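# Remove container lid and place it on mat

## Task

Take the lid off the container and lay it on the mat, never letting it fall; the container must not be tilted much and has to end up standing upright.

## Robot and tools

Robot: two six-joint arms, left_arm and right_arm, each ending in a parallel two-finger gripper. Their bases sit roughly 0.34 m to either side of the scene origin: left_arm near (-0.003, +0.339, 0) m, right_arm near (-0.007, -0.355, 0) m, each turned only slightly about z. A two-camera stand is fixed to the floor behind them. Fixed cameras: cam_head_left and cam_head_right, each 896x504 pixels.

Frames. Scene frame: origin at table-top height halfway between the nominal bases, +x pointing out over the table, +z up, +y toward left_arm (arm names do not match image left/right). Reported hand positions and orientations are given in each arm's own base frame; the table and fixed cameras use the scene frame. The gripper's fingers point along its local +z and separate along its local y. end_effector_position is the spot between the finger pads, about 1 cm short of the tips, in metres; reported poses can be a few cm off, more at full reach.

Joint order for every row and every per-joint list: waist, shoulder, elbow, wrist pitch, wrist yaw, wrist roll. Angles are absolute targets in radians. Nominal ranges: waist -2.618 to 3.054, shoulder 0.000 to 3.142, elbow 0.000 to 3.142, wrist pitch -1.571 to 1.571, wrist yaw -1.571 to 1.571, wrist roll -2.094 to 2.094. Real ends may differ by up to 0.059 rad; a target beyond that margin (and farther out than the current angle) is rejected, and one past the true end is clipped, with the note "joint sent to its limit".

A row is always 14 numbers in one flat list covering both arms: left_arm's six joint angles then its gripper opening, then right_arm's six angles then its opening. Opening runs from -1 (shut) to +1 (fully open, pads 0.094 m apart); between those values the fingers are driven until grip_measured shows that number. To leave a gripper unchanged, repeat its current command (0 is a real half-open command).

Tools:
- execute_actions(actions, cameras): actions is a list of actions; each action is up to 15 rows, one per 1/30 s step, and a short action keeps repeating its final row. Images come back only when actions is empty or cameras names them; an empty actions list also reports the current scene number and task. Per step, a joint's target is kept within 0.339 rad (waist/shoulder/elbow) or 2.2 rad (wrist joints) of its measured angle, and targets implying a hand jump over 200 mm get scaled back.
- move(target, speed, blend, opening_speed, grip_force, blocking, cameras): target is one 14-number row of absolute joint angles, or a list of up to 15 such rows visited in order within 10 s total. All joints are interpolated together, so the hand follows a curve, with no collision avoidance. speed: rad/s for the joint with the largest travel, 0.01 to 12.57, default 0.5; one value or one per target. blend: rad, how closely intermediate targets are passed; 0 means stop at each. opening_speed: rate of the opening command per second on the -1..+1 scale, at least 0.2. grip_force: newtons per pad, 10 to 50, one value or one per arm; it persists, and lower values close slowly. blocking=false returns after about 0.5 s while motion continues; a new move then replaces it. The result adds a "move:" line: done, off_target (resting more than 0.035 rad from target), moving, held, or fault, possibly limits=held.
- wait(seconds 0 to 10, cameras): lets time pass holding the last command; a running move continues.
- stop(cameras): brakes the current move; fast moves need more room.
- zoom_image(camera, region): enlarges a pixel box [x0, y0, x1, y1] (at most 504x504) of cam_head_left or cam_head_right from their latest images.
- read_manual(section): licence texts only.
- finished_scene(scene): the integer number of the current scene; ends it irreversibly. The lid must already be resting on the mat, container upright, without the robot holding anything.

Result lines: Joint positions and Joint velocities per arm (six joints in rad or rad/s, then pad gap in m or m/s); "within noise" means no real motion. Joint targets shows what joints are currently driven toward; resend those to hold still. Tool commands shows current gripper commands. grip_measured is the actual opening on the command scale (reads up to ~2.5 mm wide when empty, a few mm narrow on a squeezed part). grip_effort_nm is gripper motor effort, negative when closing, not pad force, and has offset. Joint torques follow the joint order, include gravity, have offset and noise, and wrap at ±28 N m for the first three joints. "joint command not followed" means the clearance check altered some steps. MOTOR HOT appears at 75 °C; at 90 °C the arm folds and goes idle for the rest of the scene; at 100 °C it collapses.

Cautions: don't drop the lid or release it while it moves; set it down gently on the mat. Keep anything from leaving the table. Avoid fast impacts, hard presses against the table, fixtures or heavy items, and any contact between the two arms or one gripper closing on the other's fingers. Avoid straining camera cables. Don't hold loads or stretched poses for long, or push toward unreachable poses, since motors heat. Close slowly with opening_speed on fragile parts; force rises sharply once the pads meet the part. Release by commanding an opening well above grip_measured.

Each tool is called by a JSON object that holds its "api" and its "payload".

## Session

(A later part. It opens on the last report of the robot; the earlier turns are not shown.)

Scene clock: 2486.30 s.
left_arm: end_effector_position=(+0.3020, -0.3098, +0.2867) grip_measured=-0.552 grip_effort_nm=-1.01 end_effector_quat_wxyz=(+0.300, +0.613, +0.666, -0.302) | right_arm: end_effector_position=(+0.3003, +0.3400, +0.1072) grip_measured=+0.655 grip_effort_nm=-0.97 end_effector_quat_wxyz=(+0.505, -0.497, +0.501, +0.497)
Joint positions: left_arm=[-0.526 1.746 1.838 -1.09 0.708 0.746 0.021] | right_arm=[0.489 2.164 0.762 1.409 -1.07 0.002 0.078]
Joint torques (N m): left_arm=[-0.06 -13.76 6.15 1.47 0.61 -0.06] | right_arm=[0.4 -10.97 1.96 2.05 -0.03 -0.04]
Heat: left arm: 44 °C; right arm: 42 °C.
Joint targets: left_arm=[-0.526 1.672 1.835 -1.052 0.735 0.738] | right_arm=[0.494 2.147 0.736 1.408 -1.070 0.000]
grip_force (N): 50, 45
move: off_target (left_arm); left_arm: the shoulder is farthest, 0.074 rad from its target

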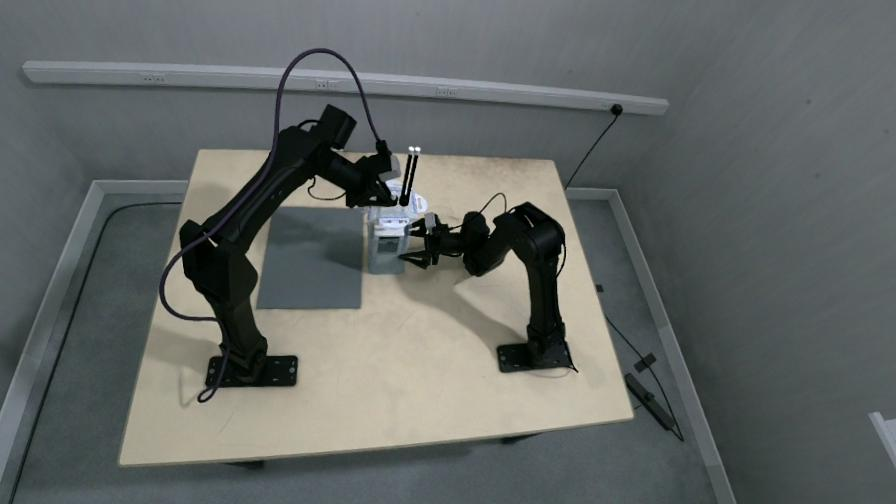

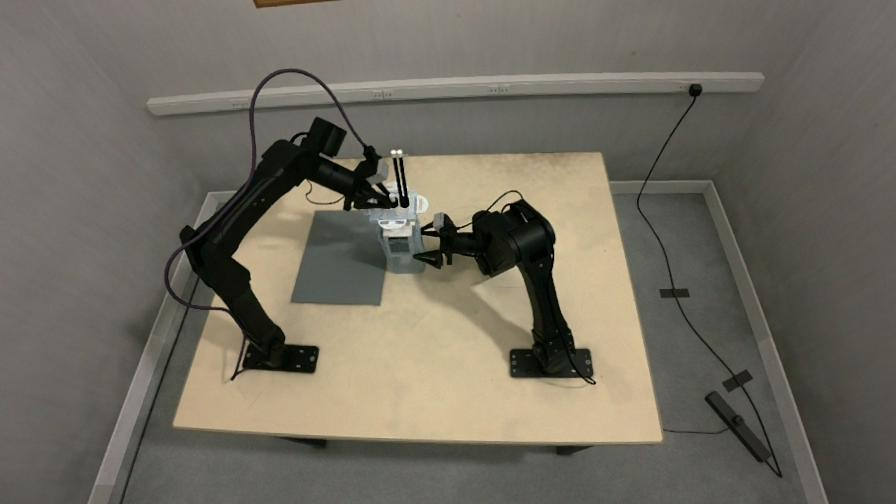

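{"api": "move", "payload": {"target": [-0.584, 1.512, 1.69, -0.96, 0.735, 0.67, -0.75, 0.547, 2.088, 0.595, 1.485, -1.016, 0, 0.2], "speed": 0.1, "cameras": ["all"]}}

{"api": "zoom_image", "payload": {"camera": "cam_head_left", "region": [340, 140, 460, 280]}}

{"api": "zoom_image", "payload": {"camera": "cam_head_right", "region": [350, 140, 470, 280]}}

Scene clock: 2503.70 s.
left_arm: end_effector_position=(+0.2609, -0.3078, +0.3062) grip_measured=-0.552 grip_effort_nm=-1.01 end_effector_quat_wxyz=(+0.323, +0.613, +0.653, -0.306) | right_arm: end_effector_position=(+0.2633, +0.3379, +0.1065) grip_measured=+0.655 grip_effort_nm=-0.97 end_effector_quat_wxyz=(+0.503, -0.497, +0.504, +0.497)
Joint positions: left_arm=[-0.58 1.576 1.692 -1.02 0.694 0.678 0.021] | right_arm=[0.54 2.105 0.617 1.486 -1.019 0 0.078]
Joint torques (N m): left_arm=[-0.4 -11.49 6.27 1.82 0.75 -0.08] | right_arm=[0.58 -10.1 1.74 2.08 0 -0.02]
Motor temperatures (°C): left_arm=[28 44 41 33 26 26 28] | right_arm=[25 37 40 33 27 28 29]
Heat: left arm: 44 °C; right arm: 40 °C.
Joint targets: left_arm=[-0.584 1.512 1.690 -0.960 0.735 0.670] | right_arm=[0.547 2.088 0.595 1.485 -1.016 0.000]
grip_force (N): 50, 45
move: off_target (left_arm); left_arm: the shoulder is farthest, 0.064 rad from its target

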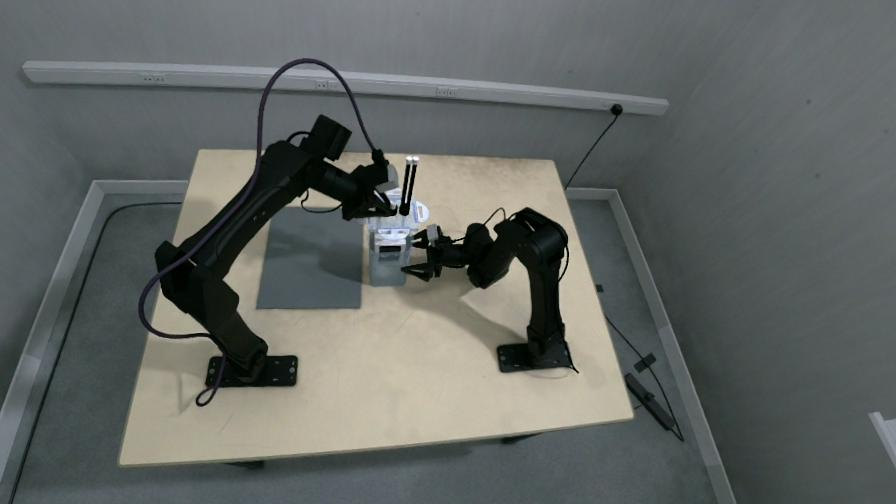

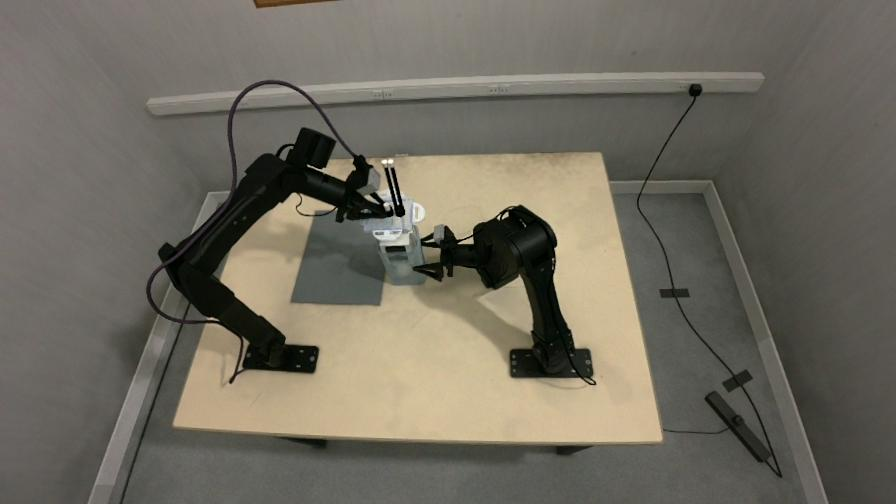

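Scaled by 3.600 from the camera's 896x504 image, which has a finer 1280x720 frame.

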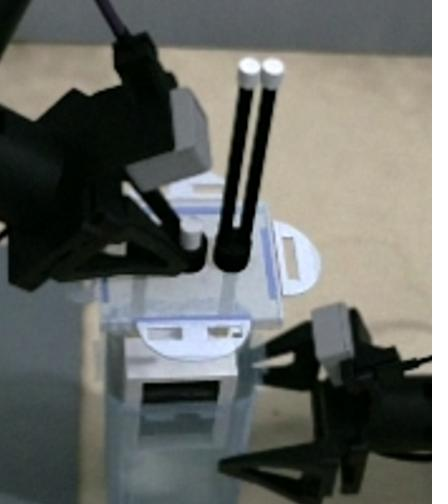

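Scaled by 3.600 from the camera's 896x504 image, which has a finer 1280x720 frame.

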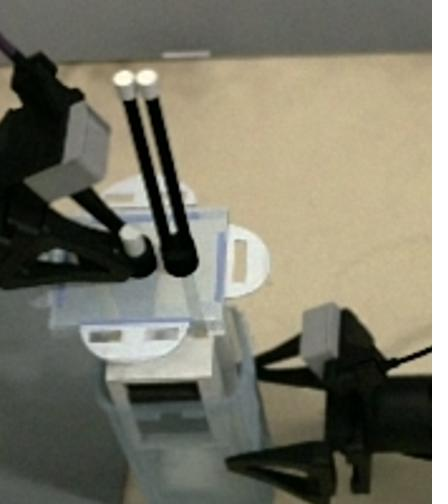

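{"api": "move", "payload": {"target": [[-0.584, 1.655, 2.007, -1.165, 0.735, 0.672, -0.75, 0.547, 2.088, 0.595, 1.485, -1.016, 0, 0.2],[-0.584, 1.732, 2.208, -1.295, 0.735, 0.672, -0.75, 0.547, 2.088, 0.595, 1.485, -1.016, 0, 0.2]], "speed": 0.15, "blend": [0.04, 0], "cameras": ["all"]}}

{"api": "zoom_image", "payload": {"camera": "cam_head_left", "region": [340, 130, 460, 270]}}

{"api": "zoom_image", "payload": {"camera": "cam_head_right", "region": [350, 130, 470, 270]}}

Scene clock: 2520.87 s.
left_arm: end_effector_position=(+0.2628, -0.3080, +0.3690) grip_measured=-0.552 grip_effort_nm=-1.02 end_effector_quat_wxyz=(+0.321, +0.612, +0.656, -0.303) | right_arm: end_effector_position=(+0.2631, +0.3381, +0.1065) grip_measured=+0.655 grip_effort_nm=-0.97 end_effector_quat_wxyz=(+0.502, -0.497, +0.503, +0.497)
Joint positions: left_arm=[-0.58 1.727 2.15 -1.332 0.687 0.678 0.021] | right_arm=[0.54 2.105 0.617 1.486 -1.019 0 0.078]
Joint torques (N m): left_arm=[-0.39 -6.43 10.61 1.59 0.81 -0.05] | right_arm=[0.53 -10.1 1.76 2.08 0 -0.01]
Heat: left arm: 43 °C; right arm: 39 °C.
Joint targets: left_arm=[-0.584 1.732 2.208 -1.295 0.735 0.672] | right_arm=[0.547 2.088 0.595 1.485 -1.016 0.000]
grip_force (N): 50, 45
move: off_target (left_arm); left_arm: the elbow is farthest, 0.058 rad from its target

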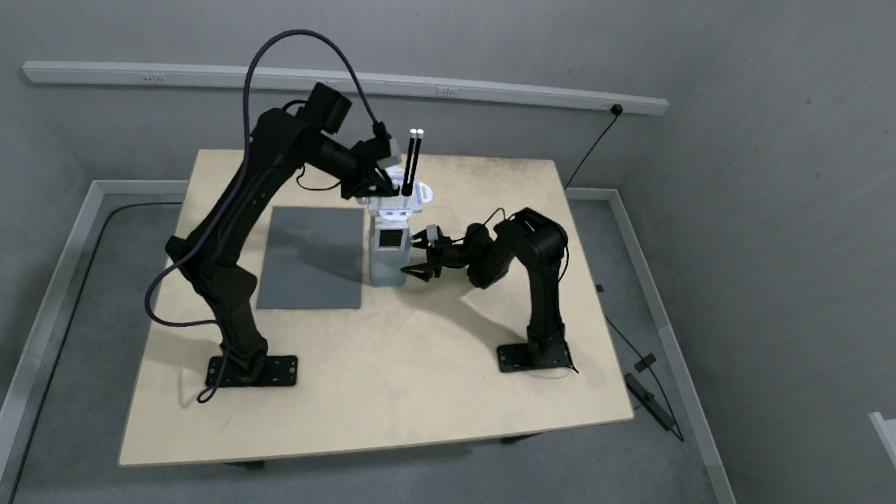

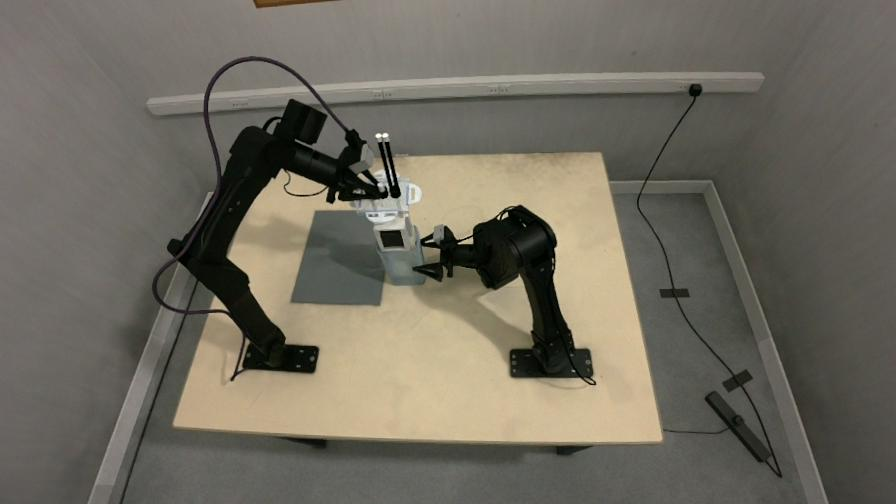

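Scaled by 3.600 from the camera's 896x504 image, which has a finer 1280x720 frame.

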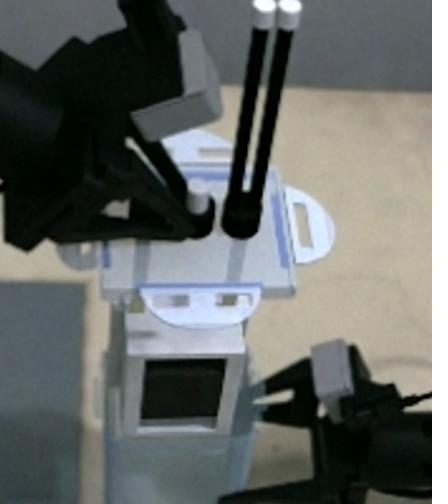

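Scaled by 3.600 from the camera's 896x504 image, which has a finer 1280x720 frame.

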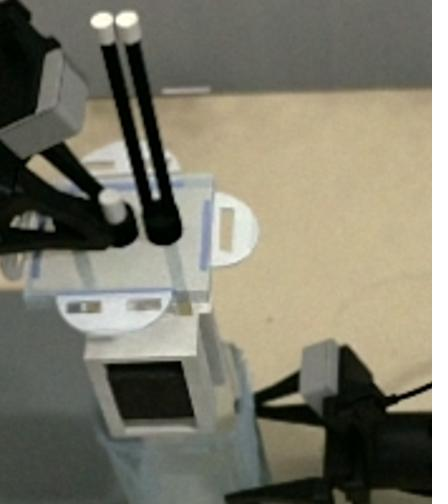

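{"api": "move", "payload": {"target": [-0.584, 1.86, 2.525, -1.48, 0.735, 0.672, -0.75, 0.547, 2.088, 0.595, 1.485, -1.016, 0, 0.2], "speed": 0.15, "cameras": ["all"]}}

{"api": "zoom_image", "payload": {"camera": "cam_head_left", "region": [340, 130, 460, 300]}}

{"api": "zoom_image", "payload": {"camera": "cam_head_right", "region": [340, 130, 460, 300]}}

Scene clock: 2532.60 s.
left_arm: end_effector_position=(+0.2621, -0.3070, +0.3973) grip_measured=-0.552 grip_effort_nm=-1.02 end_effector_quat_wxyz=(+0.321, +0.612, +0.656, -0.302) | right_arm: end_effector_position=(+0.2631, +0.3381, +0.1065) grip_measured=+0.655 grip_effort_nm=-0.97 end_effector_quat_wxyz=(+0.502, -0.497, +0.503, +0.497)
Joint positions: left_arm=[-0.58 1.854 2.472 -1.528 0.684 0.678 0.021] | right_arm=[0.54 2.105 0.617 1.486 -1.019 0 0.078]
Joint torques (N m): left_arm=[-0.36 -6.67 9.21 1.69 0.85 -0.05] | right_arm=[0.53 -10.11 1.76 2.08 0 -0.02]
Heat: left arm: 42 °C; right arm: 39 °C.
Joint targets: left_arm=[-0.584 1.860 2.525 -1.480 0.735 0.672] | right_arm=[0.547 2.088 0.595 1.485 -1.016 0.000]
grip_force (N): 50, 45
move: off_target (left_arm); left_arm: the elbow is farthest, 0.053 rad from its target

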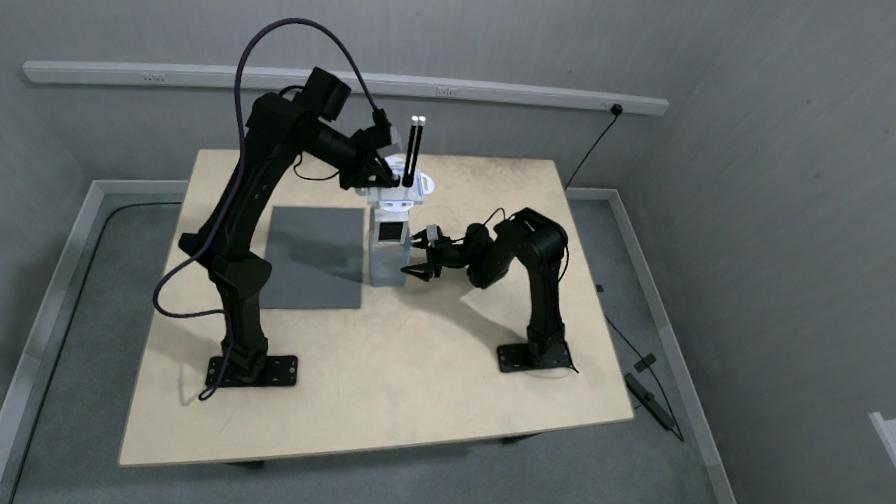

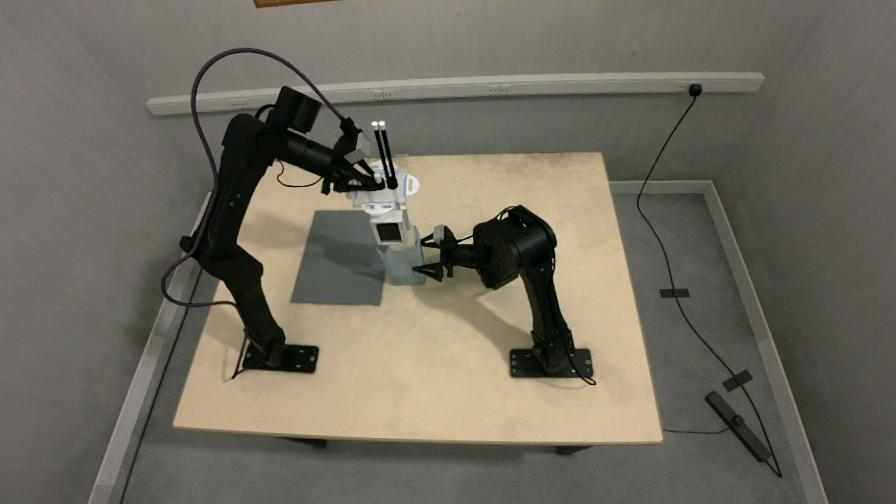

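Scaled by 2.965 from the camera's 896x504 image, which has a finer 1280x720 frame.

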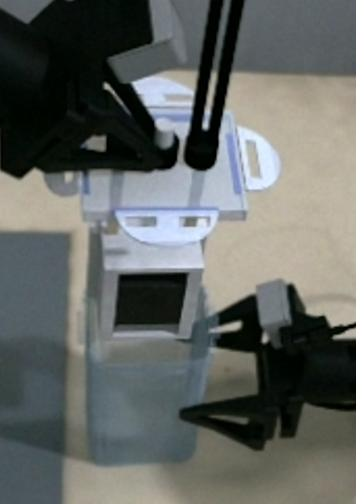

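Scaled by 2.965 from the camera's 896x504 image, which has a finer 1280x720 frame.

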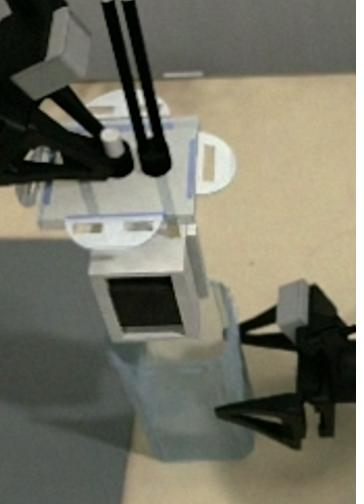

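{"api": "zoom_image", "payload": {"camera": "cam_head_left", "region": [360, 205, 420, 265]}}

{"api": "zoom_image", "payload": {"camera": "cam_head_right", "region": [370, 205, 430, 265]}}

Scaled by 8.400 from the camera's 896x504 image, which has a finer 1280x720 frame.

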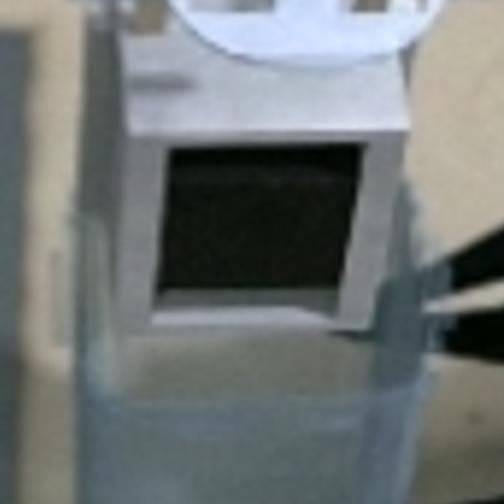

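Scaled by 8.400 from the camera's 896x504 image, which has a finer 1280x720 frame.

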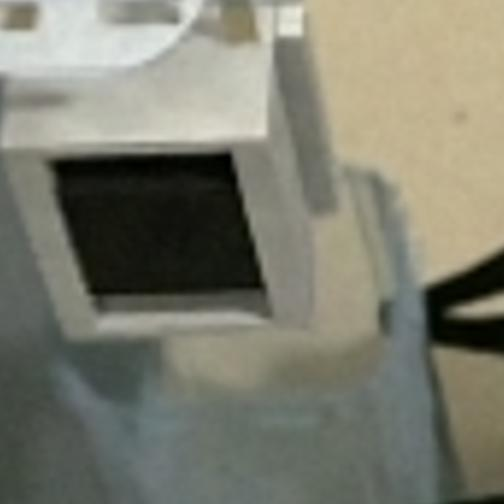

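{"api": "move", "payload": {"target": [[-0.309, 1.563, 2.10, -1.36, 0.775, 0.72, -0.75, 0.547, 2.088, 0.595, 1.485, -1.016, 0, 0.2],[0.0, 1.21, 1.36, -0.84, 0.63, 0.512, -0.75, 0.547, 2.088, 0.595, 1.485, -1.016, 0, 0.2]], "speed": 0.25, "blend": [0.05, 0], "cameras": ["all"]}}

{"api": "zoom_image", "payload": {"camera": "cam_head_left", "region": [240, 150, 420, 310]}}

{"api": "zoom_image", "payload": {"camera": "cam_head_right", "region": [260, 150, 440, 310]}}

Scene clock: 2587.97 s.
left_arm: end_effector_position=(+0.3269, -0.1004, +0.2918) grip_measured=-0.553 grip_effort_nm=-1.02 end_effector_quat_wxyz=(+0.406, +0.334, +0.833, -0.171) | right_arm: end_effector_position=(+0.2632, +0.3381, +0.1065) grip_measured=+0.655 grip_effort_nm=-0.97 end_effector_quat_wxyz=(+0.503, -0.497, +0.503, +0.497)
Joint positions: left_arm=[-0.005 1.262 1.359 -0.921 0.587 0.521 0.021] | right_arm=[0.54 2.105 0.617 1.487 -1.018 0 0.078]
Joint torques (N m): left_arm=[0.42 -7.73 6.71 2.18 0.72 -0.08] | right_arm=[0.51 -10.11 1.74 2.08 0 -0.01]
Heat: left arm: 42 °C; right arm: 38 °C.
Joint targets: left_arm=[0.000 1.210 1.360 -0.840 0.630 0.512] | right_arm=[0.547 2.088 0.595 1.485 -1.016 0.000]
grip_force (N): 50, 45
move: off_target (left_arm); left_arm: the wrist pitch is farthest, 0.081 rad from its target

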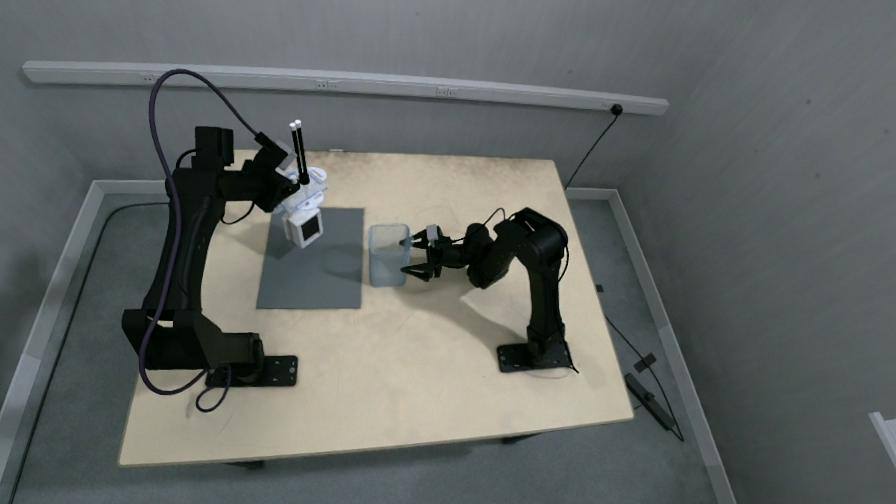

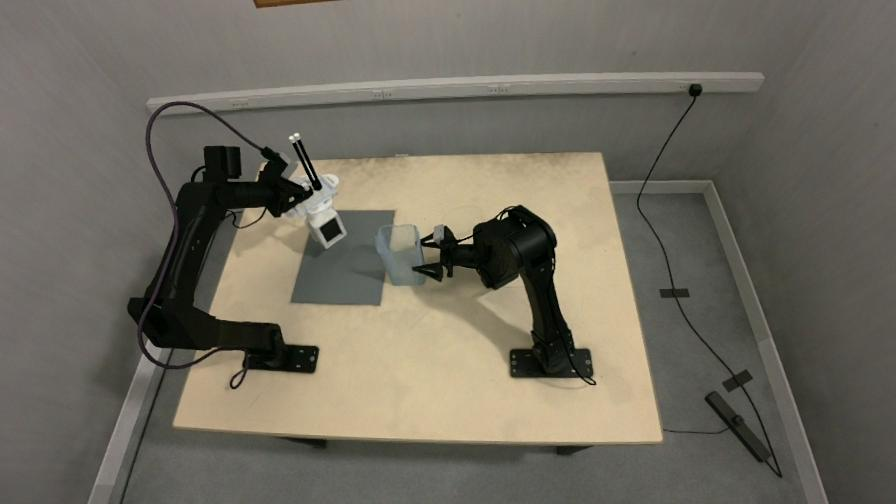

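Scaled by 2.800 from the camera's 896x504 image, which has a finer 1280x720 frame.

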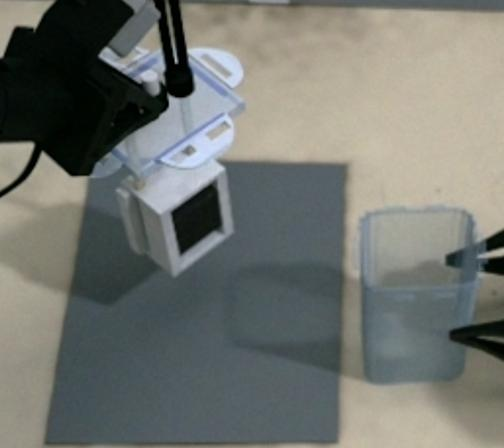

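Scaled by 2.800 from the camera's 896x504 image, which has a finer 1280x720 frame.

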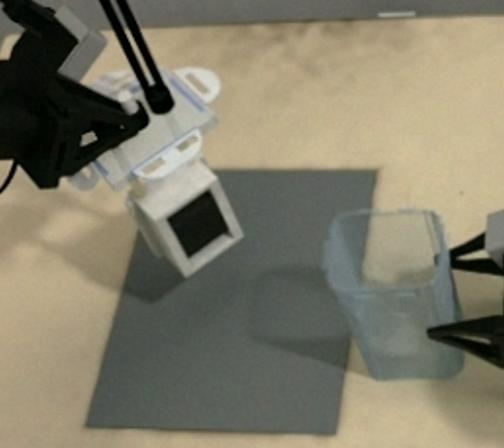

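{"api": "move", "payload": {"target": [0.0, 1.165, 0.98, -0.49, 0.635, 0.512, -0.75, 0.547, 2.088, 0.595, 1.485, -1.016, 0, 0.2], "speed": 0.15, "cameras": ["all"]}}

{"api": "zoom_image", "payload": {"camera": "cam_head_left", "region": [240, 150, 420, 310]}}

{"api": "zoom_image", "payload": {"camera": "cam_head_right", "region": [260, 150, 440, 310]}}

Scene clock: 2611.97 s.
left_arm: end_effector_position=(+0.3317, -0.1004, +0.2062) grip_measured=-0.553 grip_effort_nm=-1.01 end_effector_quat_wxyz=(+0.410, +0.334, +0.831, -0.170) | right_arm: end_effector_position=(+0.2632, +0.3381, +0.1065) grip_measured=+0.655 grip_effort_nm=-0.97 end_effector_quat_wxyz=(+0.503, -0.497, +0.503, +0.497)
Joint positions: left_arm=[-0.005 1.217 0.978 -0.575 0.587 0.52 0.021] | right_arm=[0.54 2.105 0.617 1.487 -1.018 0 0.078]
Joint torques (N m): left_arm=[0.44 -7.84 7.15 2.21 0.77 -0.06] | right_arm=[0.53 -10.11 1.77 2.08 0 -0.02]
Motor temperatures (°C): left_arm=[28 41 40 39 26 26 29] | right_arm=[25 38 38 33 27 28 29]
Heat: left arm: 41 °C; right arm: 38 °C.
Joint targets: left_arm=[0.000 1.165 0.980 -0.490 0.635 0.512] | right_arm=[0.547 2.088 0.595 1.485 -1.016 0.000]
grip_force (N): 50, 45
move: off_target (left_arm); left_arm: the wrist pitch is farthest, 0.085 rad from its target

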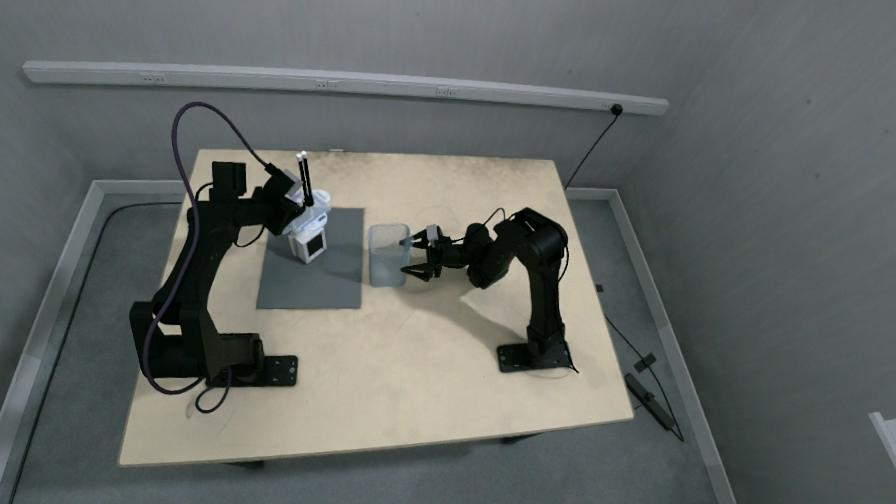

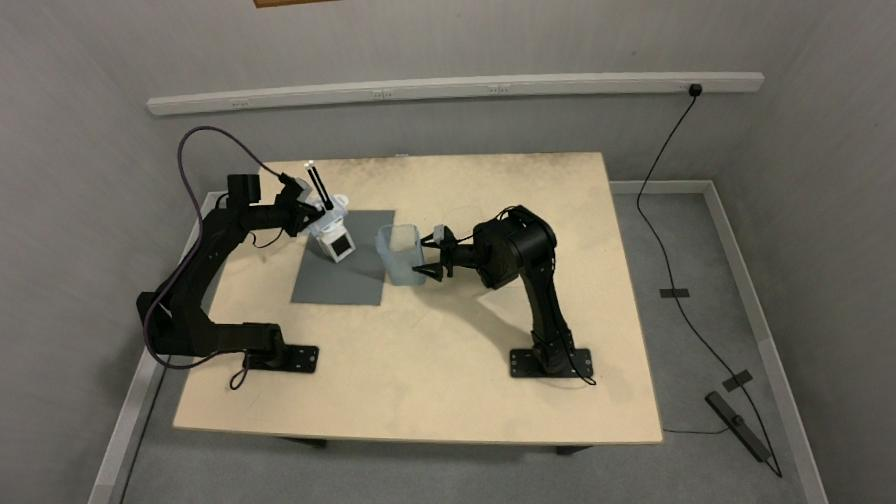

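Scaled by 2.800 from the camera's 896x504 image, which has a finer 1280x720 frame.

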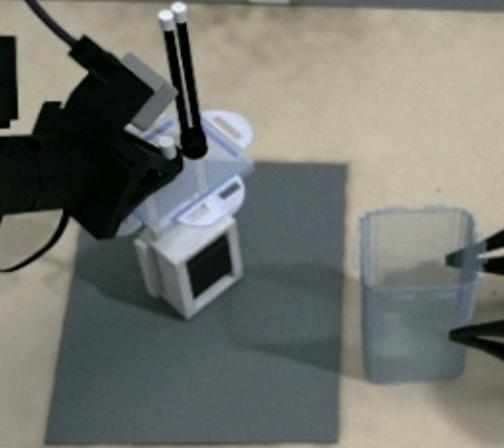

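Scaled by 2.800 from the camera's 896x504 image, which has a finer 1280x720 frame.

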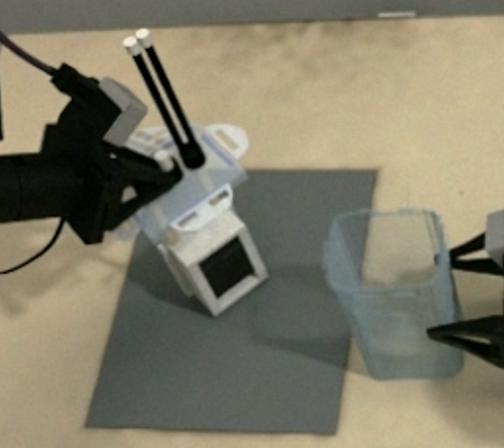

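{"api": "zoom_image", "payload": {"camera": "cam_head_left", "region": [270, 145, 340, 275]}}

{"api": "zoom_image", "payload": {"camera": "cam_head_right", "region": [290, 145, 360, 275]}}

Scaled by 3.877 from the camera's 896x504 image, which has a finer 1280x720 frame.

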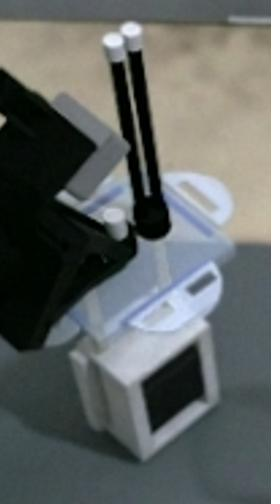

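Scaled by 3.877 from the camera's 896x504 image, which has a finer 1280x720 frame.

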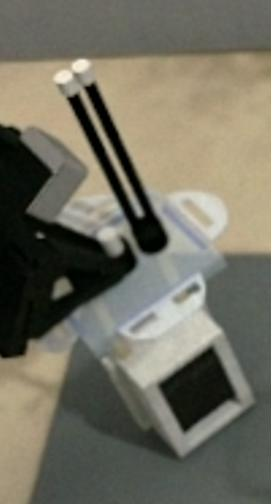

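{"api": "move", "payload": {"target": [0.0, 1.158, 0.936, -0.415, 0.635, 0.512, -0.75, 0.547, 2.088, 0.595, 1.485, -1.016, 0, 0.2], "speed": 0.06}}

{"api": "move", "payload": {"target": [0.0, 1.155, 0.914, -0.395, 0.635, 0.512, -0.75, 0.547, 2.088, 0.595, 1.485, -1.016, 0, 0.2], "speed": 0.06, "cameras": ["all"]}}

{"api": "zoom_image", "payload": {"camera": "cam_head_left", "region": [270, 175, 350, 275]}}

{"api": "zoom_image", "payload": {"camera": "cam_head_right", "region": [290, 175, 370, 275]}}

Scene clock: 2684.10 s.
left_arm: end_effector_position=(+0.3353, -0.1004, +0.2018) grip_measured=-0.553 grip_effort_nm=-1.02 end_effector_quat_wxyz=(+0.425, +0.336, +0.824, -0.164) | right_arm: end_effector_position=(+0.2632, +0.3381, +0.1065) grip_measured=+0.655 grip_effort_nm=-0.97 end_effector_quat_wxyz=(+0.503, -0.497, +0.503, +0.497)
Joint positions: left_arm=[-0.005 1.211 0.936 -0.505 0.587 0.519 0.021] | right_arm=[0.54 2.105 0.617 1.487 -1.018 0 0.078]
Joint torques (N m): left_arm=[0.4 -7.79 7.12 2.31 0.75 -0.07] | right_arm=[0.54 -10.09 1.74 2.08 -0.01 -0.01]
Heat: left arm: 39 °C; right arm: 38 °C.
Joint targets: left_arm=[0.000 1.158 0.936 -0.415 0.635 0.512] | right_arm=[0.547 2.088 0.595 1.485 -1.016 0.000]
grip_force (N): 50, 45
move: off_target (left_arm); left_arm: the wrist pitch is farthest, 0.090 rad from its target

Scene clock: 2684.83 s.
left_arm: end_effector_position=(+0.3347, -0.1006, +0.1987) grip_measured=-0.553 grip_effort_nm=-1.02 end_effector_quat_wxyz=(+0.427, +0.337, +0.823, -0.164) | right_arm: end_effector_position=(+0.2632, +0.3381, +0.1065) grip_measured=+0.655 grip_effort_nm=-0.97 end_effector_quat_wxyz=(+0.503, -0.497, +0.503, +0.497)
Joint positions: left_arm=[-0.005 1.205 0.915 -0.483 0.588 0.518 0.021] | right_arm=[0.54 2.105 0.617 1.487 -1.018 0 0.078]
Joint torques (N m): left_arm=[0.43 -7.54 6.97 2.3 0.75 -0.05] | right_arm=[0.53 -10.09 1.76 2.08 0 -0.02]
Heat: left arm: 39 °C; right arm: 38 °C.
Joint targets: left_arm=[0.000 1.155 0.914 -0.395 0.635 0.512] | right_arm=[0.547 2.088 0.595 1.485 -1.016 0.000]
grip_force (N): 50, 45
move: off_target (left_arm); left_arm: the wrist pitch is farthest, 0.088 rad from its target

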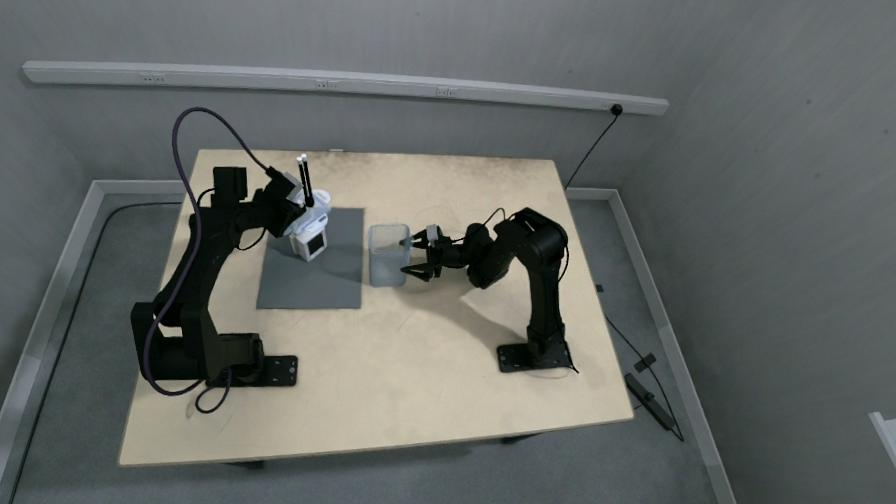

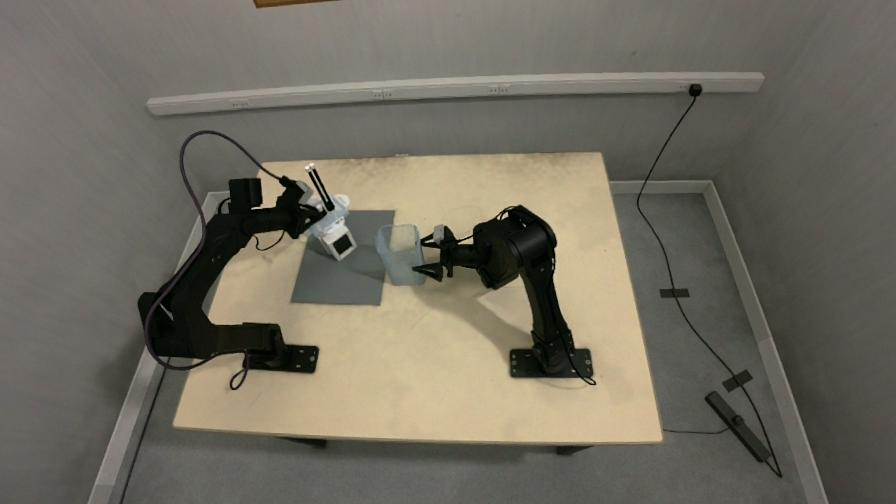

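Scaled by 5.040 from the camera's 896x504 image, which has a finer 1280x720 frame.

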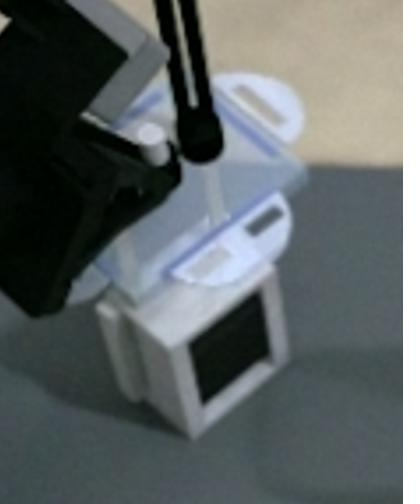

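Scaled by 5.040 from the camera's 896x504 image, which has a finer 1280x720 frame.

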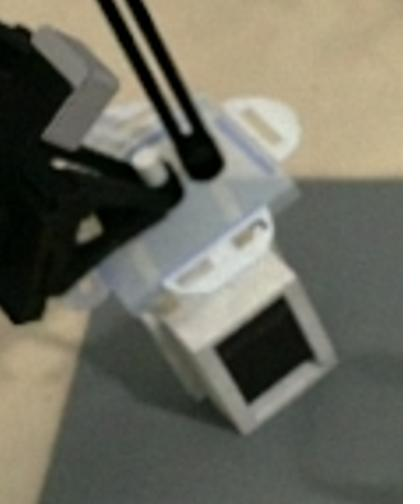

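{"api": "move", "payload": {"target": [0.0, 1.153, 0.890, -0.375, 0.635, 0.512, -0.75, 0.547, 2.088, 0.595, 1.485, -1.016, 0, 0.2], "speed": 0.05}}

{"api": "move", "payload": {"target": [0.0, 1.151, 0.868, -0.355, 0.635, 0.512, -0.75, 0.547, 2.088, 0.595, 1.485, -1.016, 0, 0.2], "speed": 0.05, "cameras": ["all"]}}

{"api": "zoom_image", "payload": {"camera": "cam_head_left", "region": [270, 175, 350, 275]}}

{"api": "zoom_image", "payload": {"camera": "cam_head_right", "region": [290, 175, 370, 275]}}

Scene clock: 2698.17 s.
left_arm: end_effector_position=(+0.3344, -0.1015, +0.1984) grip_measured=-0.553 grip_effort_nm=-1.02 end_effector_quat_wxyz=(+0.434, +0.338, +0.819, -0.164) | right_arm: end_effector_position=(+0.2632, +0.3381, +0.1065) grip_measured=+0.655 grip_effort_nm=-0.97 end_effector_quat_wxyz=(+0.503, -0.497, +0.503, +0.497)
Joint positions: left_arm=[-0.005 1.196 0.896 -0.456 0.593 0.515 0.021] | right_arm=[0.54 2.105 0.617 1.487 -1.018 0 0.078]
Joint velocities: left_arm=[0.007 -0.002 0.012 -0.168 -0.022 0.007 0] | right_arm=[within noise]
Joint torques (N m): left_arm=[0.44 -6.87 6.57 2.25 0.69 -0.01] | right_arm=[0.51 -10.1 1.74 2.08 0 -0.02]
Heat: left arm: 40 °C; right arm: 38 °C.
Joint targets: left_arm=[0.000 1.153 0.890 -0.375 0.635 0.512] | right_arm=[0.547 2.088 0.595 1.485 -1.016 0.000]
grip_force (N): 50, 45
move: off_target (left_arm); left_arm: the wrist pitch is farthest, 0.081 rad from its target

Scene clock: 2698.97 s.
left_arm: end_effector_position=(+0.3344, -0.1023, +0.1983) grip_measured=-0.553 grip_effort_nm=-1.01 end_effector_quat_wxyz=(+0.441, +0.339, +0.814, -0.164) | right_arm: end_effector_position=(+0.2632, +0.3381, +0.1065) grip_measured=+0.655 grip_effort_nm=-0.97 end_effector_quat_wxyz=(+0.503, -0.497, +0.503, +0.497)
Joint positions: left_arm=[-0.005 1.188 0.878 -0.43 0.599 0.513 0.021] | right_arm=[0.54 2.105 0.617 1.487 -1.018 0 0.078]
Joint torques (N m): left_arm=[0.42 -6.31 6.27 2.2 0.63 0.01] | right_arm=[0.51 -10.1 1.74 2.07 0 -0.02]
Heat: left arm: 40 °C; right arm: 38 °C.
Joint targets: left_arm=[0.000 1.151 0.868 -0.355 0.635 0.512] | right_arm=[0.547 2.088 0.595 1.485 -1.016 0.000]
grip_force (N): 50, 45
move: off_target (left_arm); left_arm: the wrist pitch is farthest, 0.075 rad from its target

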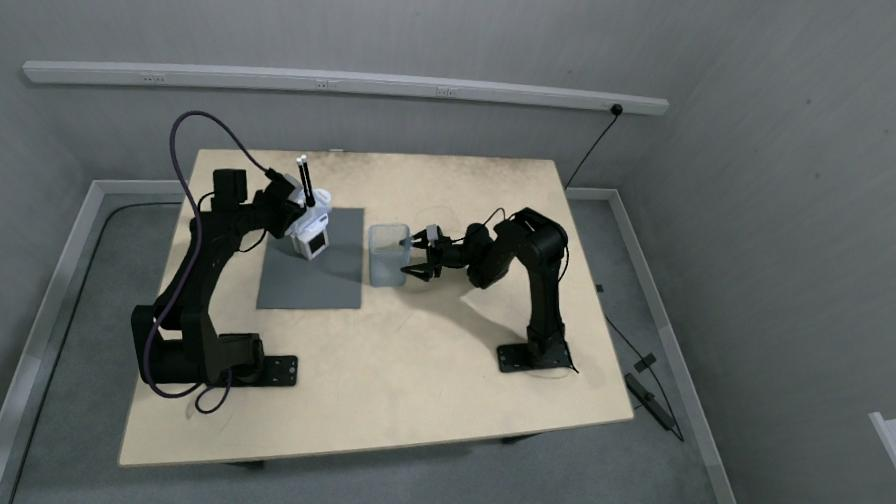

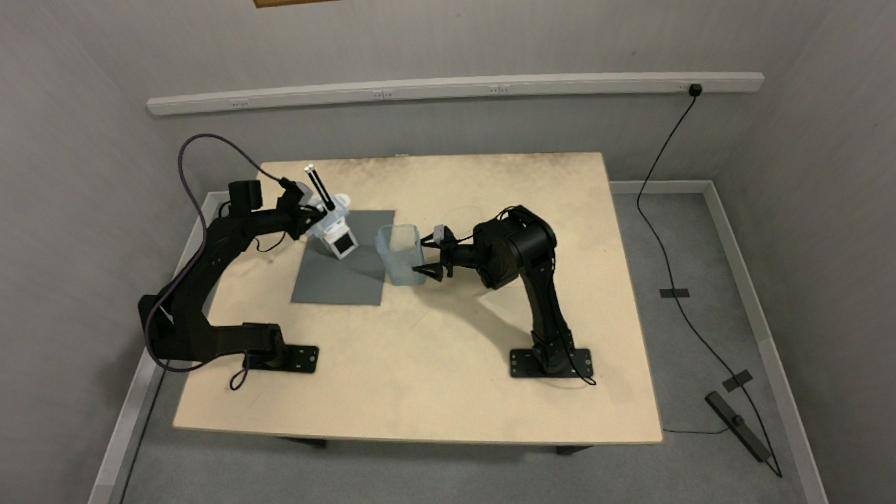

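Scaled by 5.040 from the camera's 896x504 image, which has a finer 1280x720 frame.

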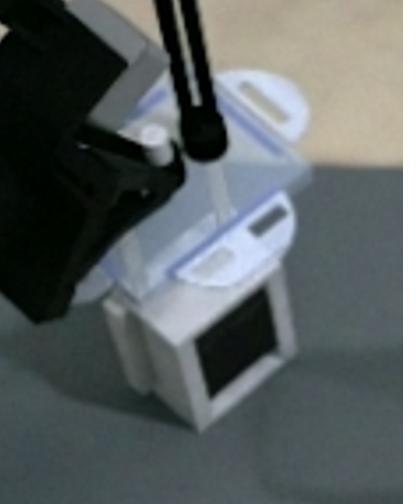

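Scaled by 5.040 from the camera's 896x504 image, which has a finer 1280x720 frame.

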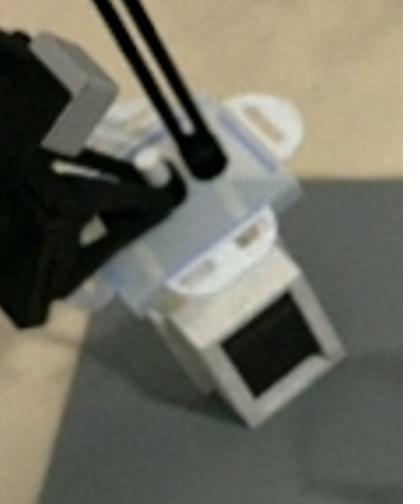

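{"api": "move", "payload": {"target": [0.0, 1.149, 0.842, -0.352, 0.635, 0.512, -0.75, 0.547, 2.088, 0.595, 1.485, -1.016, 0, 0.2], "speed": 0.05}}

{"api": "zoom_image", "payload": {"camera": "cam_head_left", "region": [270, 145, 350, 275]}}

{"api": "zoom_image", "payload": {"camera": "cam_head_right", "region": [290, 145, 370, 275]}}

Scene clock: 2709.10 s.
left_arm: end_effector_position=(+0.3333, -0.1032, +0.1976) grip_measured=-0.553 grip_effort_nm=-1.01 end_effector_quat_wxyz=(+0.447, +0.341, +0.810, -0.165) | right_arm: end_effector_position=(+0.2632, +0.3381, +0.1065) grip_measured=+0.655 grip_effort_nm=-0.97 end_effector_quat_wxyz=(+0.503, -0.497, +0.503, +0.497)
Joint positions: left_arm=[-0.005 1.177 0.859 -0.407 0.605 0.512 0.021] | right_arm=[0.54 2.105 0.617 1.487 -1.018 0 0.078]
Joint torques (N m): left_arm=[0.42 -5.56 5.78 2 0.55 0.01] | right_arm=[0.53 -10.1 1.74 2.08 0 -0.02]
Heat: left arm: 41 °C; right arm: 39 °C.
Joint targets: left_arm=[0.000 1.149 0.842 -0.352 0.635 0.512] | right_arm=[0.547 2.088 0.595 1.485 -1.016 0.000]
grip_force (N): 50, 45
move: off_target (left_arm); left_arm: the wrist pitch is farthest, 0.055 rad from its target

Scaled by 3.877 from the camera's 896x504 image, which has a finer 1280x720 frame.
This view is cut from an older image: the scene may have changed since it was taken.

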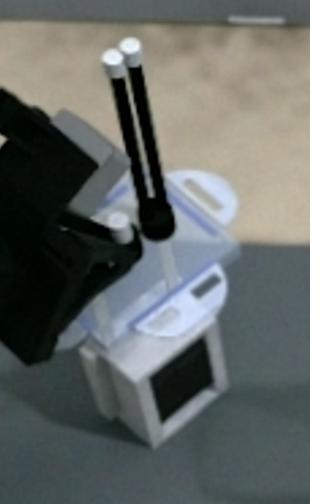

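Scaled by 3.877 from the camera's 896x504 image, which has a finer 1280x720 frame.
This view is cut from an older image: the scene may have changed since it was taken.

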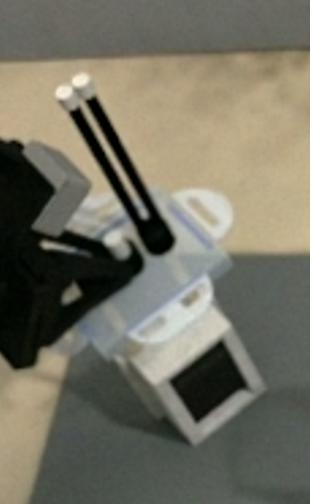

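{"api": "move", "payload": {"target": [0.0, 1.149, 0.838, -0.352, 0.635, 0.512, -0.3, 0.547, 2.088, 0.595, 1.485, -1.016, 0, 0.2], "speed": 0.05, "opening_speed": 0.25, "cameras": ["all"]}}

{"api": "zoom_image", "payload": {"camera": "cam_head_left", "region": [270, 145, 350, 275]}}

{"api": "zoom_image", "payload": {"camera": "cam_head_right", "region": [290, 145, 370, 275]}}

Scene clock: 2723.20 s.
left_arm: end_effector_position=(+0.3367, -0.1050, +0.2024) grip_measured=-0.302 grip_effort_nm=0.12 end_effector_quat_wxyz=(+0.461, +0.345, +0.801, -0.165) | right_arm: end_effector_position=(+0.2632, +0.3381, +0.1065) grip_measured=+0.655 grip_effort_nm=-0.97 end_effector_quat_wxyz=(+0.503, -0.497, +0.503, +0.497)
Joint positions: left_arm=[-0.005 1.177 0.854 -0.37 0.617 0.512 0.033] | right_arm=[0.54 2.105 0.617 1.487 -1.018 0 0.078]
Joint torques (N m): left_arm=[0.42 -5.55 5.9 1.66 0.39 0.01] | right_arm=[0.53 -10.13 1.76 2.08 0 -0.02]
Heat: left arm: 41 °C; right arm: 39 °C.
Joint targets: left_arm=[0.000 1.149 0.838 -0.352 0.635 0.512] | right_arm=[0.547 2.088 0.595 1.485 -1.016 0.000]
grip_force (N): 50, 45
move: done

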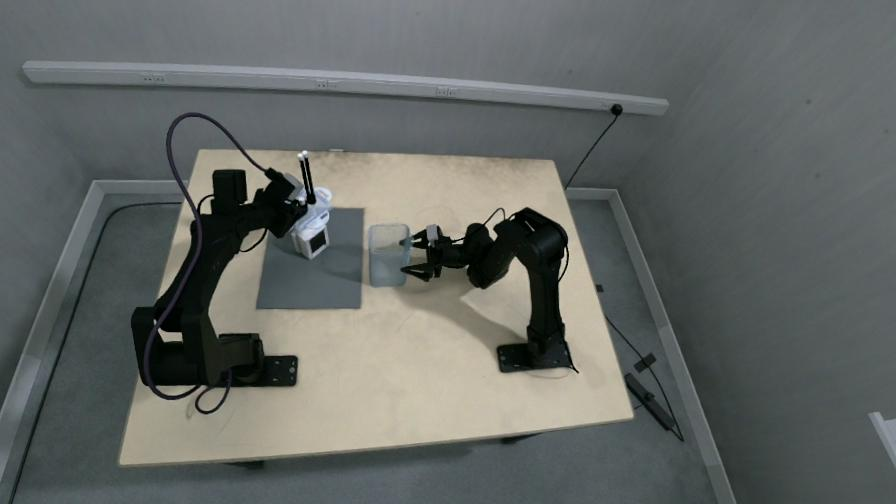

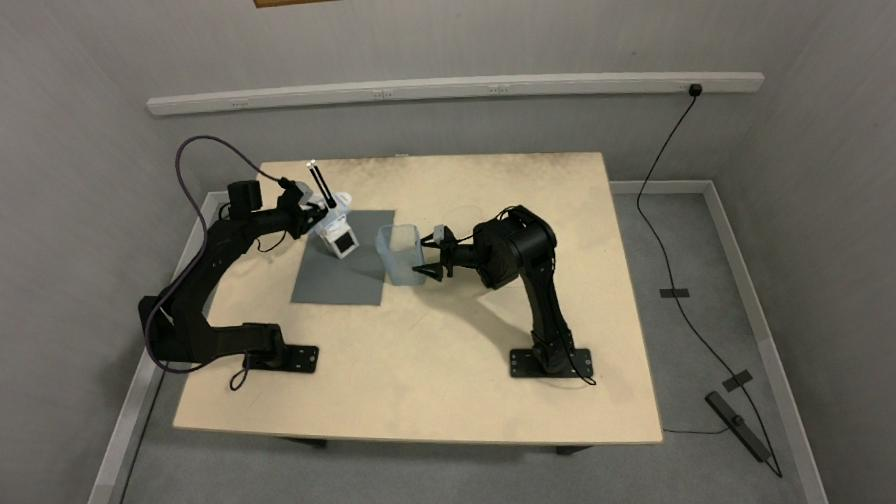

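Scaled by 3.877 from the camera's 896x504 image, which has a finer 1280x720 frame.

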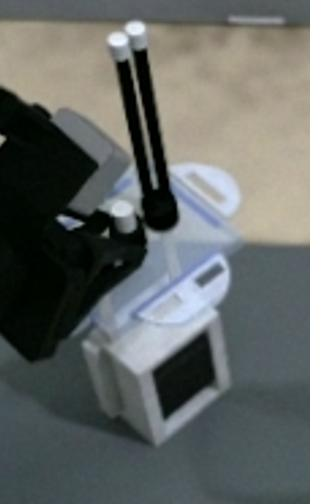

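Scaled by 3.877 from the camera's 896x504 image, which has a finer 1280x720 frame.

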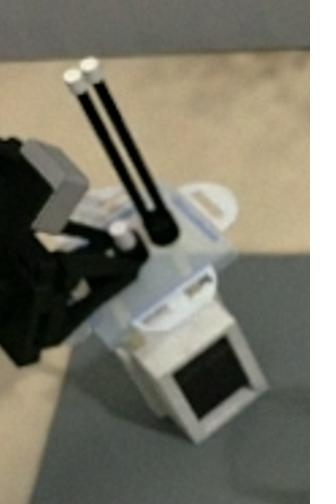

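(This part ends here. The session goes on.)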